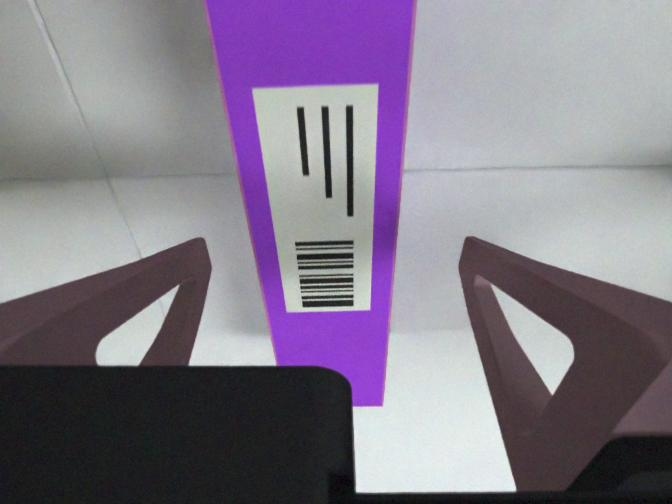

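Call:
{"name": "move", "arguments": {"arm7": {"target":[-0.493,0.0,0.742,0,0.7071,0.7071,0],"speed":0.15}, "cameras": []}}

Call:
{"name": "move", "arguments": {"arm7": {"joints":{"gripper_m":0.045}}, "cameras": ["arm7_cam_wrist"]}}

Call:
{"name": "move", "arguments": {"arm7": {"target":[-0.493,0.0,0.90,0,0.7071,0.7071,0],"speed":0.22}, "cameras": []}}

Call:
{"name": "move", "arguments": {"arm7": {"joints":{"joint2_rad":1.5,"joint3_rad":1.5,"joint4_rad":-1.57,"joint5_rad":0}}, "cameras": []}}

Call:
{"name": "move", "arguments": {"arm7": {"joints":{"joint1_rad":2.157,"joint6_rad":-0.035}}, "cameras": []}}

Call:
{"name": "move", "arguments": {"arm7": {"target":[-0.388,1.302,0.92,0,-0.7009,0.7133,0],"speed":0.3}, "cameras": ["arm7_cam_wrist","cam_arm7"]}}

Scene clock: 525.57 s.
Joint torques (N m): arm1=[1.2 1.96 7.13 1.76 0.17 0.07] | arm2=[0.44 0.73 7.43 1.92 -0.01 -0.16] | arm3=[-0.5 -0.67 8.36 1.44 -0.28 0.06] | arm4=[-0.62 1.26 8.53 1.94 -0.14 0.09] | arm5=[-0.79 1.73 6.35 0.94 -0.09 0.06] | arm6=[-0.67 1.26 7.94 1.01 -0.04 -0.01] | arm7=[0.03 -16.97 8.35 0.51 -0.04 0.21] | arm8=[1.9 1.85 8.46 1.31 -0.04 -0.08]
Heat: arm1: hottest joint3_rad 33 °C; arm2: hottest joint3_rad 40 °C; arm3: hottest joint3_rad 32 °C; arm4: hottest joint3_rad 44 °C; arm5: hottest joint3_rad 38 °C; arm6: hottest joint3_rad 37 °C; arm7: hottest joint3_rad 47 °C; arm8: hottest joint3_rad 34 °C.
move: arm7 done
Joint velocities: within noise
arm1, arm2, arm4, arm5, arm6, arm8: as last shown
arm3.joint_positions: joint1_rad=+0.191 joint2_rad=+0.697 joint3_rad=+1.399 joint4_rad=-1.509 joint5_rad=-0.004 joint6_rad=-0.426 gripper_m=+0.09297
arm3.joint_status: not commanded
arm3.hand: x=+0.2160 y=-0.5183 z=+1.2455 quat_wxyz=(-0.154, +0.929, +0.005, -0.338) (m; scene frame)
arm3.hand_target: x=+0.2137 y=-0.5180 z=+1.2470 quat_wxyz=(-0.153, +0.927, +0.003, -0.342) (m; scene frame)
arm3.hand_status: not commanded
arm7.joint_positions: joint1_rad=-1.050 joint2_rad=+2.185 joint3_rad=+1.621 joint4_rad=-1.004 joint5_rad=-0.002 joint6_rad=-0.122 gripper_m=+0.09310
arm7.joint_status: not commanded
arm7.hand: x=-0.4972 y=+0.0003 z=+0.7485 quat_wxyz=(+0.000, -0.706, -0.708, +0.000) (m; scene frame)
arm7.hand_target: x=-0.4930 y=+0.0002 z=+0.7420 quat_wxyz=(+0.000, -0.707, -0.707, +0.000) (m; scene frame)
arm7.hand_status: done (0.008 m and 0.2 deg from the pose sent, 0.074 m and 0.4 deg at the start)
pictures: none
No camera images: "cameras" was empty.

Scene clock: 526.17 s.
Joint torques (N m): arm1=[1.26 2.02 7.2 1.78 0.18 0.07] | arm2=[0.44 0.79 7.42 1.94 -0.01 -0.16] | arm3=[-0.62 -0.67 8.32 1.47 -0.28 0.06] | arm4=[-0.56 1.2 8.54 1.94 -0.14 0.08] | arm5=[-0.85 1.61 6.57 0.88 -0.12 0.01] | arm6=[-0.67 1.26 7.94 1.02 -0.04 -0.02] | arm7=[0.38 -16.79 8.28 0.5 -0.03 0.21] | arm8=[1.67 1.44 8.4 1.26 -0.05 -0.08]
Heat: arm1: hottest joint3_rad 33 °C; arm2: hottest joint3_rad 40 °C; arm3: hottest joint3_rad 32 °C; arm4: hottest joint3_rad 44 °C; arm5: hottest joint3_rad 38 °C; arm6: hottest joint3_rad 37 °C; arm7: hottest joint3_rad 47 °C; arm8: hottest joint3_rad 34 °C.
move: arm7 off_target
Joint velocities: within noise
arm1, arm2, arm3, arm4, arm5, arm6, arm8: as last shown
arm7.joint_positions: joint1_rad=-1.050 joint2_rad=+2.185 joint3_rad=+1.621 joint4_rad=-1.004 joint5_rad=-0.002 joint6_rad=-0.121 gripper_m=+0.06059
arm7.joint_status: gripper_m off_target (ended at +0.06062, target +0.04500)
arm7.hand: x=-0.4972 y=+0.0003 z=+0.7485 quat_wxyz=(+0.000, -0.706, -0.708, +0.000) (m; scene frame)
arm7.hand_target: x=-0.4930 y=+0.0002 z=+0.7420 quat_wxyz=(+0.000, -0.707, -0.707, +0.000) (m; scene frame)
arm7.hand_status: not commanded
pictures: arm7_cam_wrist
camera_calibration:
arm7_cam_wrist: T_world_to_cam=[[-0.999761, -0.0176476, 0.0128912, -0.509942], [-0.00715558, 0.821677, 0.569908, -0.423983], [-0.0206499, 0.569679, -0.821608, 0.725889], [0, 0, 0, 1]] pos_world=[-0.497865, -0.0741462, 0.8446]

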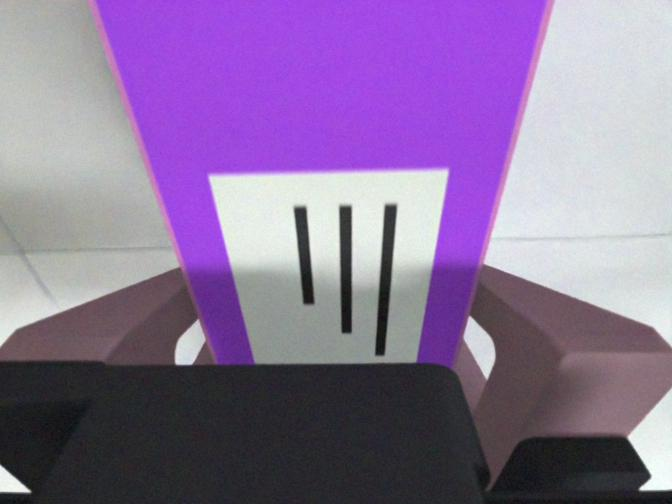

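Scene clock: 527.73 s.
Joint torques (N m): arm1=[1.08 2.2 7.04 1.76 0.17 0.05] | arm2=[0.44 0.79 7.42 1.94 -0.01 -0.15] | arm3=[-0.62 -0.56 8.34 1.44 -0.27 0.06] | arm4=[-0.56 1.2 8.53 1.94 -0.14 0.08] | arm5=[-0.38 1.73 6.27 1.03 -0.1 0.04] | arm6=[-0.62 1.26 7.94 0.99 -0.04 -0.02] | arm7=[0.21 -16.56 14.49 -0.4 -0.06 0.2] | arm8=[1.67 1.26 8.51 1.32 -0.05 -0.08]
Heat: arm1: hottest joint3_rad 33 °C; arm2: hottest joint3_rad 40 °C; arm3: hottest joint3_rad 32 °C; arm4: hottest joint3_rad 44 °C; arm5: hottest joint3_rad 38 °C; arm6: hottest joint3_rad 37 °C; arm7: hottest joint3_rad 47 °C; arm8: hottest joint3_rad 34 °C.
move: arm7 off_target
Joint velocities: within noise
arm1.joint_positions: joint1_rad=-1.533 joint2_rad=+0.698 joint3_rad=+1.409 joint4_rad=-1.507 joint5_rad=+0.004 joint6_rad=-0.029 gripper_m=+0.09289
arm1.joint_status: not commanded
arm1.hand: x=-2.2431 y=-0.8197 z=+1.2676 quat_wxyz=(-0.210, -0.760, -0.525, +0.319) (m; scene frame)
arm1.hand_target: x=-2.2444 y=-0.8223 z=+1.2641 quat_wxyz=(-0.209, -0.763, -0.523, +0.317) (m; scene frame)
arm1.hand_status: not commanded
arm2, arm3, arm5, arm6, arm8: as last shown
arm4.joint_positions: joint1_rad=-1.884 joint2_rad=+0.700 joint3_rad=+1.407 joint4_rad=-1.509 joint5_rad=-0.013 joint6_rad=+0.009 gripper_m=+0.09291
arm4.joint_status: not commanded
arm4.hand: x=+1.8365 y=-0.7959 z=+1.2518 quat_wxyz=(-0.336, -0.415, -0.829, +0.168) (m; scene frame)
arm4.hand_target: x=+1.8369 y=-0.7983 z=+1.2499 quat_wxyz=(-0.337, -0.419, -0.826, +0.168) (m; scene frame)
arm4.hand_status: not commanded
arm7.joint_positions: joint1_rad=-1.050 joint2_rad=+2.016 joint3_rad=+1.710 joint4_rad=-1.307 joint5_rad=-0.002 joint6_rad=-0.121 gripper_m=+0.06059
arm7.joint_status: not commanded
arm7.hand: x=-0.4949 y=+0.0190 z=+0.8796 quat_wxyz=(+0.014, -0.706, -0.708, -0.018) (m; scene frame)
arm7.hand_target: x=-0.4928 y=+0.0012 z=+0.9003 quat_wxyz=(+0.000, -0.707, -0.707, +0.000) (m; scene frame)
arm7.hand_status: off_target (0.028 m and 2.6 deg from the pose sent, 0.152 m and 0.1 deg at the start)
pictures: none
No camera images: "cameras" was empty.

Scene clock: 529.30 s.
Joint torques (N m): arm1=[1.2 1.9 7.02 1.74 0.17 0.08] | arm2=[0.44 0.73 7.43 1.92 -0.01 -0.16] | arm3=[-0.56 -0.62 8.32 1.47 -0.28 0.05] | arm4=[-0.56 1.26 8.54 1.94 -0.14 0.08] | arm5=[-0.73 1.73 6.43 0.9 -0.09 0.04] | arm6=[-0.62 1.26 7.94 1.01 -0.04 -0.02] | arm7=[0.15 -11.05 9.37 -0.18 -0.01 0.21] | arm8=[1.85 1.67 8.51 1.29 -0.04 -0.07]
Heat: arm1: hottest joint3_rad 33 °C; arm2: hottest joint3_rad 40 °C; arm3: hottest joint3_rad 32 °C; arm4: hottest joint3_rad 44 °C; arm5: hottest joint3_rad 38 °C; arm6: hottest joint3_rad 37 °C; arm7: hottest joint3_rad 47 °C; arm8: hottest joint3_rad 34 °C.
move: arm7 done
Joint velocities: within noise
arm1, arm2, arm3, arm4, arm5, arm6, arm8: as last shown
arm7.joint_positions: joint1_rad=-1.050 joint2_rad=+1.493 joint3_rad=+1.510 joint4_rad=-1.562 joint5_rad=-0.002 joint6_rad=-0.121 gripper_m=+0.06059
arm7.joint_status: all done
arm7.hand: x=-0.4768 y=+0.1690 z=+1.0720 quat_wxyz=(-0.008, -0.706, -0.708, +0.009) (m; scene frame)
arm7.hand_target: x=-0.4737 y=+0.1721 z=+1.0652 quat_wxyz=(+0.001, -0.707, -0.707, +0.000) (m; scene frame)
arm7.hand_status: not commanded
pictures: none
No camera images: "cameras" was empty.

Scene clock: 531.80 s.
Joint torques (N m): arm1=[1.38 1.73 7.19 1.77 0.18 0.09] | arm2=[0.44 0.79 7.42 1.94 -0.01 -0.15] | arm3=[-0.62 -0.62 8.35 1.47 -0.27 0.06] | arm4=[-0.56 1.2 8.53 1.95 -0.14 0.08] | arm5=[-0.56 1.79 6.53 0.88 -0.14 0.04] | arm6=[-0.62 1.26 7.94 1.01 -0.04 -0.01] | arm7=[0.09 -12.22 9.31 -0.23 -0.04 0.2] | arm8=[1.73 1.67 8.47 1.33 -0.06 -0.06]
Heat: arm1: hottest joint3_rad 33 °C; arm2: hottest joint3_rad 40 °C; arm3: hottest joint3_rad 32 °C; arm4: hottest joint3_rad 44 °C; arm5: hottest joint3_rad 38 °C; arm6: hottest joint3_rad 37 °C; arm7: hottest joint3_rad 47 °C; arm8: hottest joint3_rad 34 °C.
move: arm7 done
Joint velocities: within noise
arm1, arm2, arm3, arm4: as last shown
arm5.joint_positions: joint1_rad=+1.511 joint2_rad=+0.697 joint3_rad=+1.396 joint4_rad=-1.488 joint5_rad=+0.000 joint6_rad=-0.329 gripper_m=+0.09288
arm5.joint_status: not commanded
arm5.hand: x=+2.0863 y=+0.4127 z=+1.2854 quat_wxyz=(+0.168, +0.653, +0.657, -0.338) (m; scene frame)
arm5.hand_target: x=+2.0868 y=+0.4140 z=+1.2847 quat_wxyz=(+0.167, +0.657, +0.656, -0.333) (m; scene frame)
arm5.hand_status: not commanded
arm6.joint_positions: joint1_rad=-1.171 joint2_rad=+0.701 joint3_rad=+1.397 joint4_rad=-1.493 joint5_rad=+0.001 joint6_rad=-0.226 gripper_m=+0.09289
arm6.joint_status: not commanded
arm6.hand: x=+0.7976 y=+0.3929 z=+1.3127 quat_wxyz=(-0.201, -0.653, -0.657, +0.319) (m; scene frame)
arm6.hand_target: x=+0.7980 y=+0.3947 z=+1.3133 quat_wxyz=(-0.202, -0.655, -0.655, +0.318) (m; scene frame)
arm6.hand_status: not commanded
arm7.joint_positions: joint1_rad=+2.156 joint2_rad=+1.516 joint3_rad=+1.510 joint4_rad=-1.562 joint5_rad=-0.001 joint6_rad=-0.043 gripper_m=+0.06051
arm7.joint_status: all done
arm7.hand: x=-0.3986 y=+1.0650 z=+1.0643 quat_wxyz=(-0.001, +0.703, -0.711, -0.002) (m; scene frame)
arm7.hand_target: x=-0.3993 y=+1.0584 z=+1.0674 quat_wxyz=(-0.001, +0.701, -0.714, -0.001) (m; scene frame)
arm7.hand_status: not commanded
arm8.joint_positions: joint1_rad=+0.333 joint2_rad=+0.698 joint3_rad=+1.404 joint4_rad=-1.506 joint5_rad=-0.001 joint6_rad=-0.267 gripper_m=+0.09293
arm8.joint_status: not commanded
arm8.hand: x=-1.7252 y=+0.4274 z=+1.2551 quat_wxyz=(-0.186, -0.657, -0.653, +0.327) (m; scene frame)
arm8.hand_target: x=-1.7260 y=+0.4253 z=+1.2537 quat_wxyz=(-0.185, -0.655, -0.655, +0.328) (m; scene frame)
arm8.hand_status: not commanded
pictures: none
No camera images: "cameras" was empty.

Scene clock: 533.87 s.
Joint torques (N m): arm1=[1.08 1.79 7.1 1.84 0.18 0.08] | arm2=[0.44 0.79 7.42 1.92 -0.01 -0.15] | arm3=[-0.62 -0.67 8.34 1.44 -0.27 0.07] | arm4=[-0.56 1.2 8.53 1.95 -0.14 0.08] | arm5=[-0.85 1.79 6.48 0.98 -0.14 0.06] | arm6=[-0.67 1.2 7.92 0.99 -0.04 -0.02] | arm7=[0.09 -17.9 15.68 -0.39 -0.02 0.21] | arm8=[1.73 1.61 8.49 1.28 -0.05 -0.07]
Heat: arm1: hottest joint3_rad 33 °C; arm2: hottest joint3_rad 40 °C; arm3: hottest joint3_rad 32 °C; arm4: hottest joint3_rad 44 °C; arm5: hottest joint3_rad 38 °C; arm6: hottest joint3_rad 37 °C; arm7: hottest joint3_rad 47 °C; arm8: hottest joint3_rad 34 °C.
move: arm7 off_target
Joint velocities: within noise
arm1, arm3, arm4, arm5, arm6, arm8: as last shown
arm2.joint_positions: joint1_rad=-1.433 joint2_rad=+0.695 joint3_rad=+1.402 joint4_rad=-1.506 joint5_rad=+0.000 joint6_rad=-0.508 gripper_m=+0.09292
arm2.joint_status: not commanded
arm2.hand: x=-0.7354 y=-0.4189 z=+1.2946 quat_wxyz=(-0.363, +0.650, -0.660, -0.101) (m; scene frame)
arm2.hand_target: x=-0.7344 y=-0.4161 z=+1.2936 quat_wxyz=(-0.363, +0.655, -0.655, -0.098) (m; scene frame)
arm2.hand_status: not commanded
arm7.joint_positions: joint1_rad=+2.156 joint2_rad=+2.212 joint3_rad=+2.097 joint4_rad=-1.497 joint5_rad=-0.001 joint6_rad=-0.043 gripper_m=+0.06052
arm7.joint_status: not commanded
arm7.hand: x=-0.3866 y=+1.2855 z=+0.9048 quat_wxyz=(+0.015, +0.703, -0.711, +0.012) (m; scene frame)
arm7.hand_target: x=-0.3880 y=+1.3009 z=+0.9203 quat_wxyz=(-0.001, +0.701, -0.713, -0.001) (m; scene frame)
arm7.hand_status: off_target (0.022 m and 2.2 deg from the pose sent, 0.278 m and 0.5 deg at the start)
pictures: arm7_cam_wrist, cam_arm7
camera_calibration:
arm7_cam_wrist: T_world_to_cam=[[0.999943, 0.00418242, 0.00985319, 0.369106], [-0.00258911, -0.798668, 0.601767, 0.487559], [0.0103863, -0.601758, -0.798611, 1.62144], [0, 0, 0, 1]] pos_world=[-0.384664, 1.36357, 0.997865]

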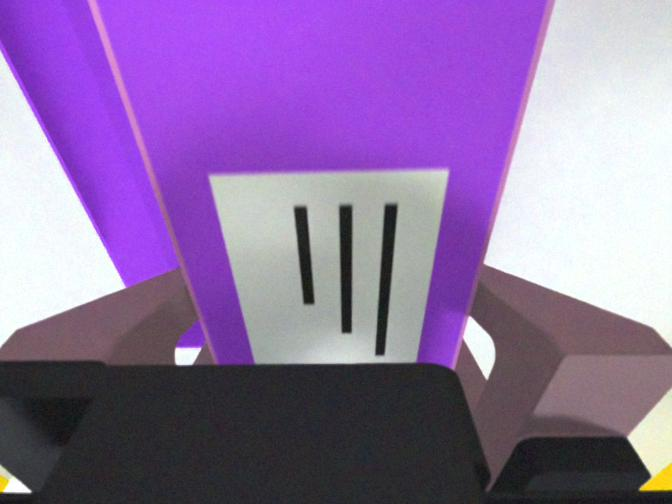

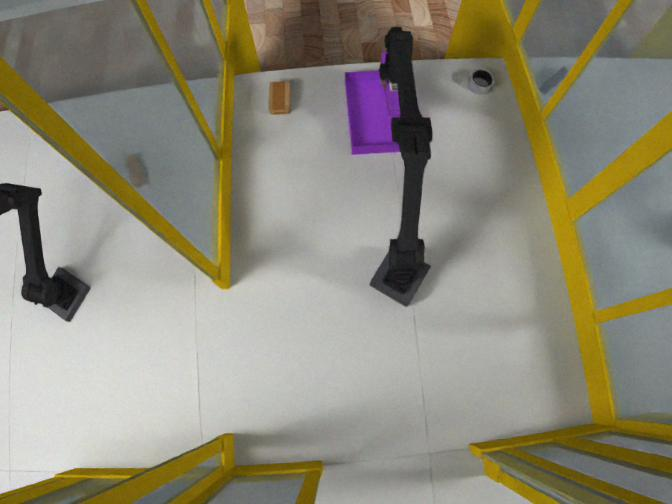

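Call:
{"name": "zoom_image", "arguments": {"camera": "cam_arm7", "region": [320, 20, 480, 170]}}

Scaled by 3.150.

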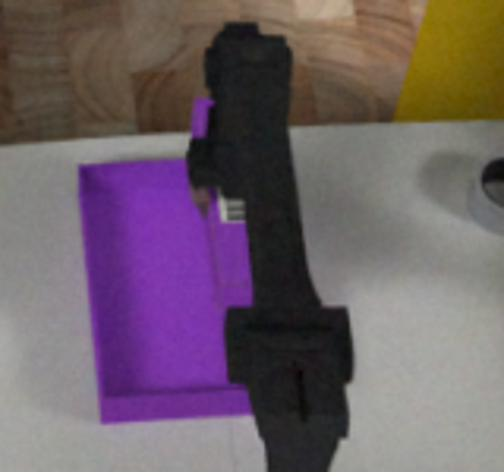

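Call:
{"name": "move", "arguments": {"arm7": {"target":[-0.405,1.304,0.81,0,-0.7009,0.7133,0],"speed":0.2}, "cameras": ["arm7_cam_wrist","cam_arm7"]}}

Call:
{"name": "zoom_image", "arguments": {"camera": "cam_arm7", "region": [320, 20, 480, 170]}}

Scene clock: 564.73 s.
Joint torques (N m): arm1=[1.49 1.67 7.05 1.83 0.18 0.06] | arm2=[0.44 0.79 7.42 1.94 -0.01 -0.16] | arm3=[-0.56 -0.73 8.31 1.44 -0.29 0.06] | arm4=[-0.5 1.2 8.53 1.94 -0.14 0.09] | arm5=[-0.62 1.79 6.54 0.95 -0.13 0.02] | arm6=[-0.62 1.2 7.94 0.99 -0.04 -0.01] | arm7=[0.38 -19.19 9.66 0.47 0 0.2] | arm8=[1.85 1.49 8.5 1.31 -0.04 -0.05]
Heat: arm1: hottest joint3_rad 33 °C; arm2: hottest joint3_rad 39 °C; arm3: hottest joint3_rad 32 °C; arm4: hottest joint3_rad 43 °C; arm5: hottest joint3_rad 38 °C; arm6: hottest joint3_rad 37 °C; arm7: hottest joint3_rad 54 °C; arm8: hottest joint3_rad 34 °C.
move: arm7 done
Joint velocities: within noise
arm1, arm2, arm3, arm4, arm5, arm6, arm8: as last shown
arm7.joint_positions: joint1_rad=+2.178 joint2_rad=+2.299 joint3_rad=+2.001 joint4_rad=-1.286 joint5_rad=-0.001 joint6_rad=-0.019 gripper_m=+0.06052
arm7.joint_status: not commanded
arm7.hand: x=-0.4010 y=+1.3007 z=+0.8108 quat_wxyz=(+0.004, +0.702, -0.712, +0.003) (m; scene frame)
arm7.hand_target: x=-0.4050 y=+1.3039 z=+0.8099 quat_wxyz=(+0.000, +0.701, -0.713, +0.000) (m; scene frame)
arm7.hand_status: done (0.005 m and 0.7 deg from the pose sent, 0.098 m and 2.3 deg at the start)
pictures: arm7_cam_wrist, cam_arm7
camera_calibration:
arm7_cam_wrist: T_world_to_cam=[[0.999929, 0.00154568, 0.0118178, 0.386202], [-0.00558735, -0.815053, 0.57936, 0.594547], [0.0105276, -0.579385, -0.814986, 1.53995], [0, 0, 0, 1]] pos_world=[-0.399064, 1.37621, 0.906019]

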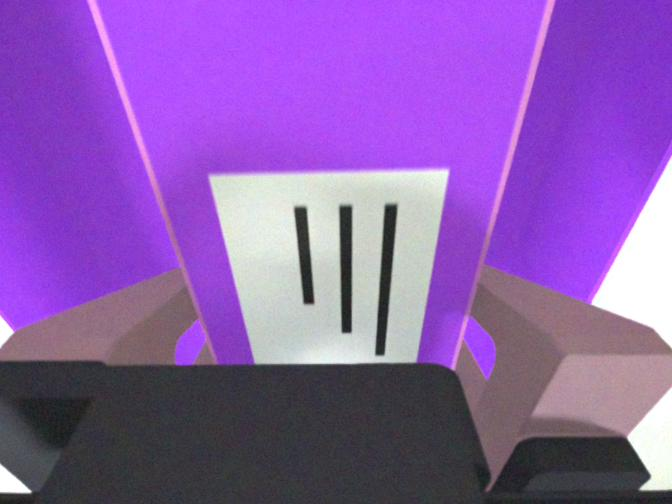

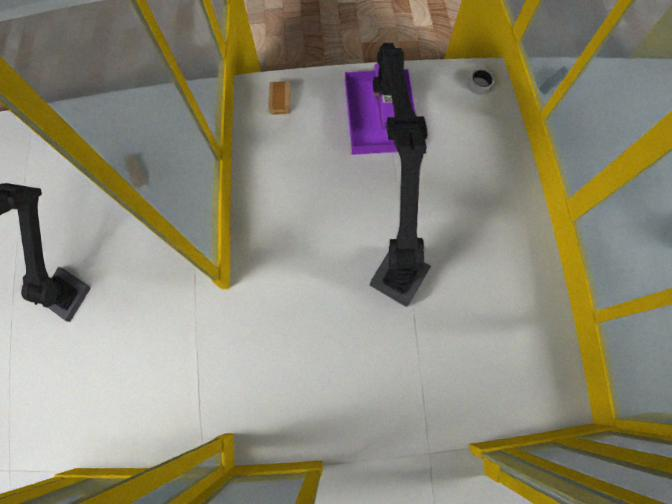

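Scaled by 3.150.

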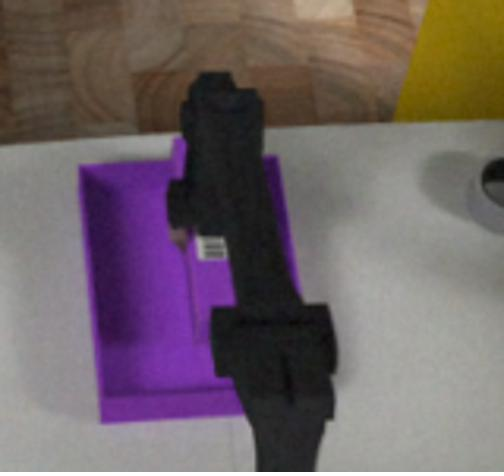

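Call:
{"name": "move", "arguments": {"arm7": {"target":[-0.415,1.310,0.77,0,-0.7009,0.7133,0],"speed":0.14}, "cameras": ["cam_arm7"]}}

Call:
{"name": "zoom_image", "arguments": {"camera": "cam_arm7", "region": [320, 20, 480, 170]}}

Scene clock: 576.23 s.
Joint torques (N m): arm1=[1.44 2.08 7.06 1.77 0.17 0.08] | arm2=[0.44 0.79 7.42 1.92 -0.01 -0.15] | arm3=[-0.56 -0.5 8.32 1.46 -0.28 0.06] | arm4=[-0.56 1.2 8.54 1.94 -0.14 0.08] | arm5=[-0.97 1.85 6.45 0.95 -0.12 0.06] | arm6=[-0.67 1.26 7.94 0.98 -0.04 -0.02] | arm7=[0.5 -18.9 9.36 0.55 -0.01 0.2] | arm8=[1.9 1.55 8.44 1.37 -0.04 -0.05]
Heat: arm1: hottest joint3_rad 33 °C; arm2: hottest joint3_rad 39 °C; arm3: hottest joint3_rad 32 °C; arm4: hottest joint3_rad 43 °C; arm5: hottest joint3_rad 38 °C; arm6: hottest joint3_rad 37 °C; arm7: hottest joint3_rad 52 °C; arm8: hottest joint3_rad 34 °C.
move: arm7 off_target
Joint velocities: within noise
arm1, arm2, arm3, arm4, arm5, arm6, arm8: as last shown
arm7.joint_positions: joint1_rad=+2.190 joint2_rad=+2.345 joint3_rad=+2.001 joint4_rad=-1.226 joint5_rad=-0.001 joint6_rad=-0.004 gripper_m=+0.06052
arm7.joint_status: not commanded
arm7.hand: x=-0.4090 y=+1.3096 z=+0.7801 quat_wxyz=(-0.001, +0.701, -0.713, -0.002) (m; scene frame)
arm7.hand_target: x=-0.4150 y=+1.3097 z=+0.7701 quat_wxyz=(+0.000, +0.701, -0.713, +0.000) (m; scene frame)
arm7.hand_status: off_target (0.012 m and 0.2 deg from the pose sent, 0.044 m and 0.6 deg at the start)
pictures: cam_arm7

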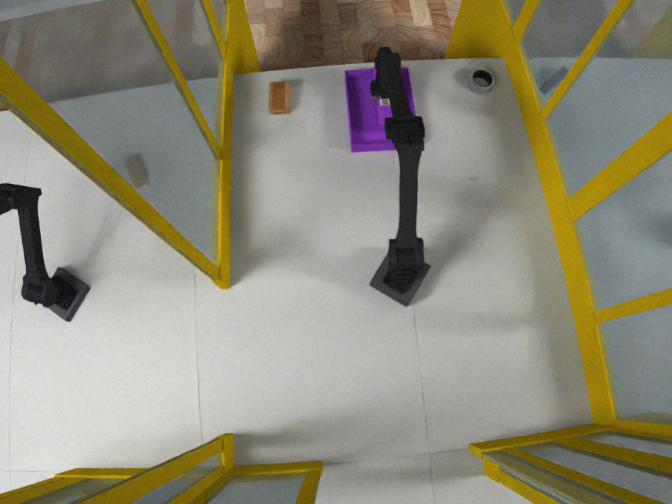

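Scaled by 3.150.

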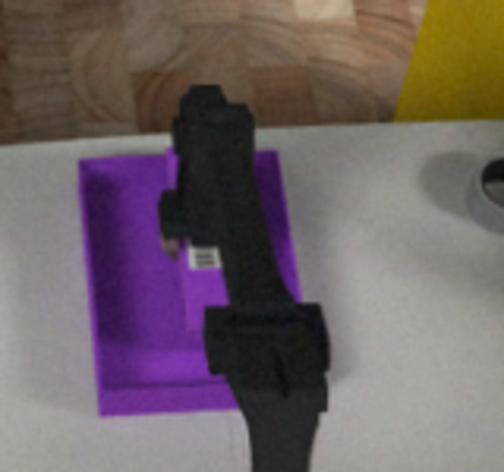

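Call:
{"name": "move", "arguments": {"arm7": {"target":[-0.415,1.305,0.82,0,-0.7009,0.7133,0],"speed":0.14}, "cameras": []}}

Call:
{"name": "move", "arguments": {"arm7": {"target":[-0.415,1.294,0.80,0,-0.7009,0.7133,0],"speed":0.1}, "cameras": ["cam_arm7"]}}

Call:
{"name": "zoom_image", "arguments": {"camera": "cam_arm7", "region": [320, 20, 480, 170]}}

Scene clock: 595.63 s.
Joint torques (N m): arm1=[1.38 1.73 7.08 1.8 0.18 0.06] | arm2=[0.38 0.79 7.42 1.94 -0.01 -0.16] | arm3=[-0.62 -0.62 8.35 1.44 -0.28 0.06] | arm4=[-0.56 1.2 8.54 1.94 -0.14 0.08] | arm5=[-0.97 1.9 6.58 0.98 -0.14 0.04] | arm6=[-0.67 1.2 7.92 1.01 -0.04 -0.02] | arm7=[0.62 -19.84 10.86 -0.29 -0.03 0.2] | arm8=[2.02 1.26 8.5 1.36 -0.04 -0.09]
Heat: arm1: hottest joint3_rad 33 °C; arm2: hottest joint3_rad 38 °C; arm3: hottest joint3_rad 32 °C; arm4: hottest joint3_rad 43 °C; arm5: hottest joint3_rad 38 °C; arm6: hottest joint3_rad 37 °C; arm7: hottest joint3_rad 50 °C; arm8: hottest joint3_rad 34 °C.
move: arm7 off_target
Joint velocities: within noise
arm1, arm2, arm4, arm5, arm6, arm8: as last shown
arm3.joint_positions: joint1_rad=+0.191 joint2_rad=+0.697 joint3_rad=+1.399 joint4_rad=-1.509 joint5_rad=-0.004 joint6_rad=-0.426 gripper_m=+0.09297
arm3.joint_status: not commanded
arm3.hand: x=+0.2160 y=-0.5183 z=+1.2455 quat_wxyz=(-0.154, +0.929, +0.005, -0.338) (m; scene frame)
arm3.hand_target: x=+0.2137 y=-0.5180 z=+1.2470 quat_wxyz=(-0.153, +0.927, +0.003, -0.342) (m; scene frame)
arm3.hand_status: not commanded
arm7.joint_positions: joint1_rad=+2.190 joint2_rad=+2.309 joint3_rad=+2.001 joint4_rad=-1.285 joint5_rad=-0.001 joint6_rad=-0.004 gripper_m=+0.06052
arm7.joint_status: not commanded
arm7.hand: x=-0.4091 y=+1.2999 z=+0.8040 quat_wxyz=(+0.008, +0.701, -0.713, +0.007) (m; scene frame)
arm7.hand_target: x=-0.4151 y=+1.3048 z=+0.8199 quat_wxyz=(+0.000, +0.701, -0.713, +0.000) (m; scene frame)
arm7.hand_status: off_target (0.018 m and 1.2 deg from the pose sent, 0.041 m and 0.2 deg at the start)
pictures: none
No camera images: "cameras" was empty.

Scene clock: 596.77 s.
Joint torques (N m): arm1=[1.55 1.79 6.99 1.78 0.17 0.09] | arm2=[0.44 0.73 7.42 1.92 -0.01 -0.16] | arm3=[-0.5 -0.56 8.34 1.47 -0.28 0.05] | arm4=[-0.56 1.2 8.54 1.94 -0.14 0.08] | arm5=[-0.79 1.85 6.6 0.9 -0.12 0.04] | arm6=[-0.62 1.26 7.94 1.01 -0.03 -0.02] | arm7=[0.44 -21.01 8.47 0.51 -0.01 0.21] | arm8=[1.79 1.67 8.47 1.25 -0.05 -0.06]
Heat: arm1: hottest joint3_rad 33 °C; arm2: hottest joint3_rad 38 °C; arm3: hottest joint3_rad 32 °C; arm4: hottest joint3_rad 43 °C; arm5: hottest joint3_rad 38 °C; arm6: hottest joint3_rad 37 °C; arm7: hottest joint3_rad 50 °C; arm8: hottest joint3_rad 34 °C.
move: arm7 off_target
Joint velocities: arm1=[within noise] | arm2=[-0.005 -0.005 0.002 0.007 0.051 -0.154 0] | arm3=[within noise] | arm4=[within noise] | arm5=[within noise] | arm6=[within noise] | arm7=[within noise] | arm8=[within noise]
arm1, arm2, arm3, arm4, arm5, arm6, arm8: as last shown
arm7.joint_positions: joint1_rad=+2.190 joint2_rad=+2.304 joint3_rad=+1.949 joint4_rad=-1.242 joint5_rad=-0.001 joint6_rad=-0.004 gripper_m=+0.06052
arm7.joint_status: not commanded
arm7.hand: x=-0.4093 y=+1.2922 z=+0.7889 quat_wxyz=(+0.009, +0.701, -0.713, +0.008) (m; scene frame)
arm7.hand_target: x=-0.4150 y=+1.2939 z=+0.7998 quat_wxyz=(+0.000, +0.701, -0.713, +0.000) (m; scene frame)
arm7.hand_status: off_target (0.013 m and 1.3 deg from the pose sent, 0.009 m and 1.2 deg at the start)
pictures: cam_arm7

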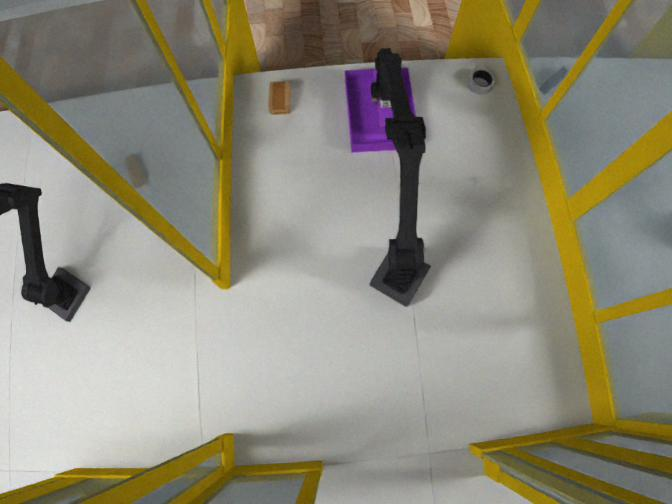

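Scaled by 3.150.

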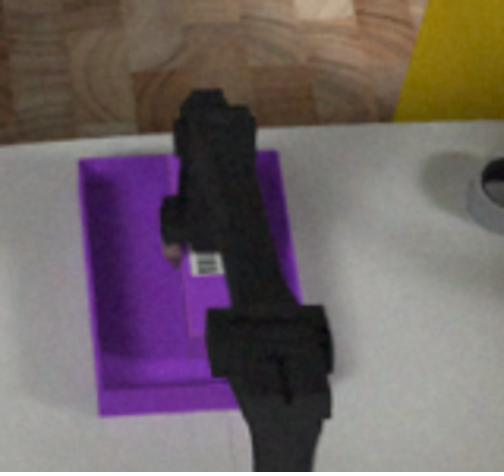

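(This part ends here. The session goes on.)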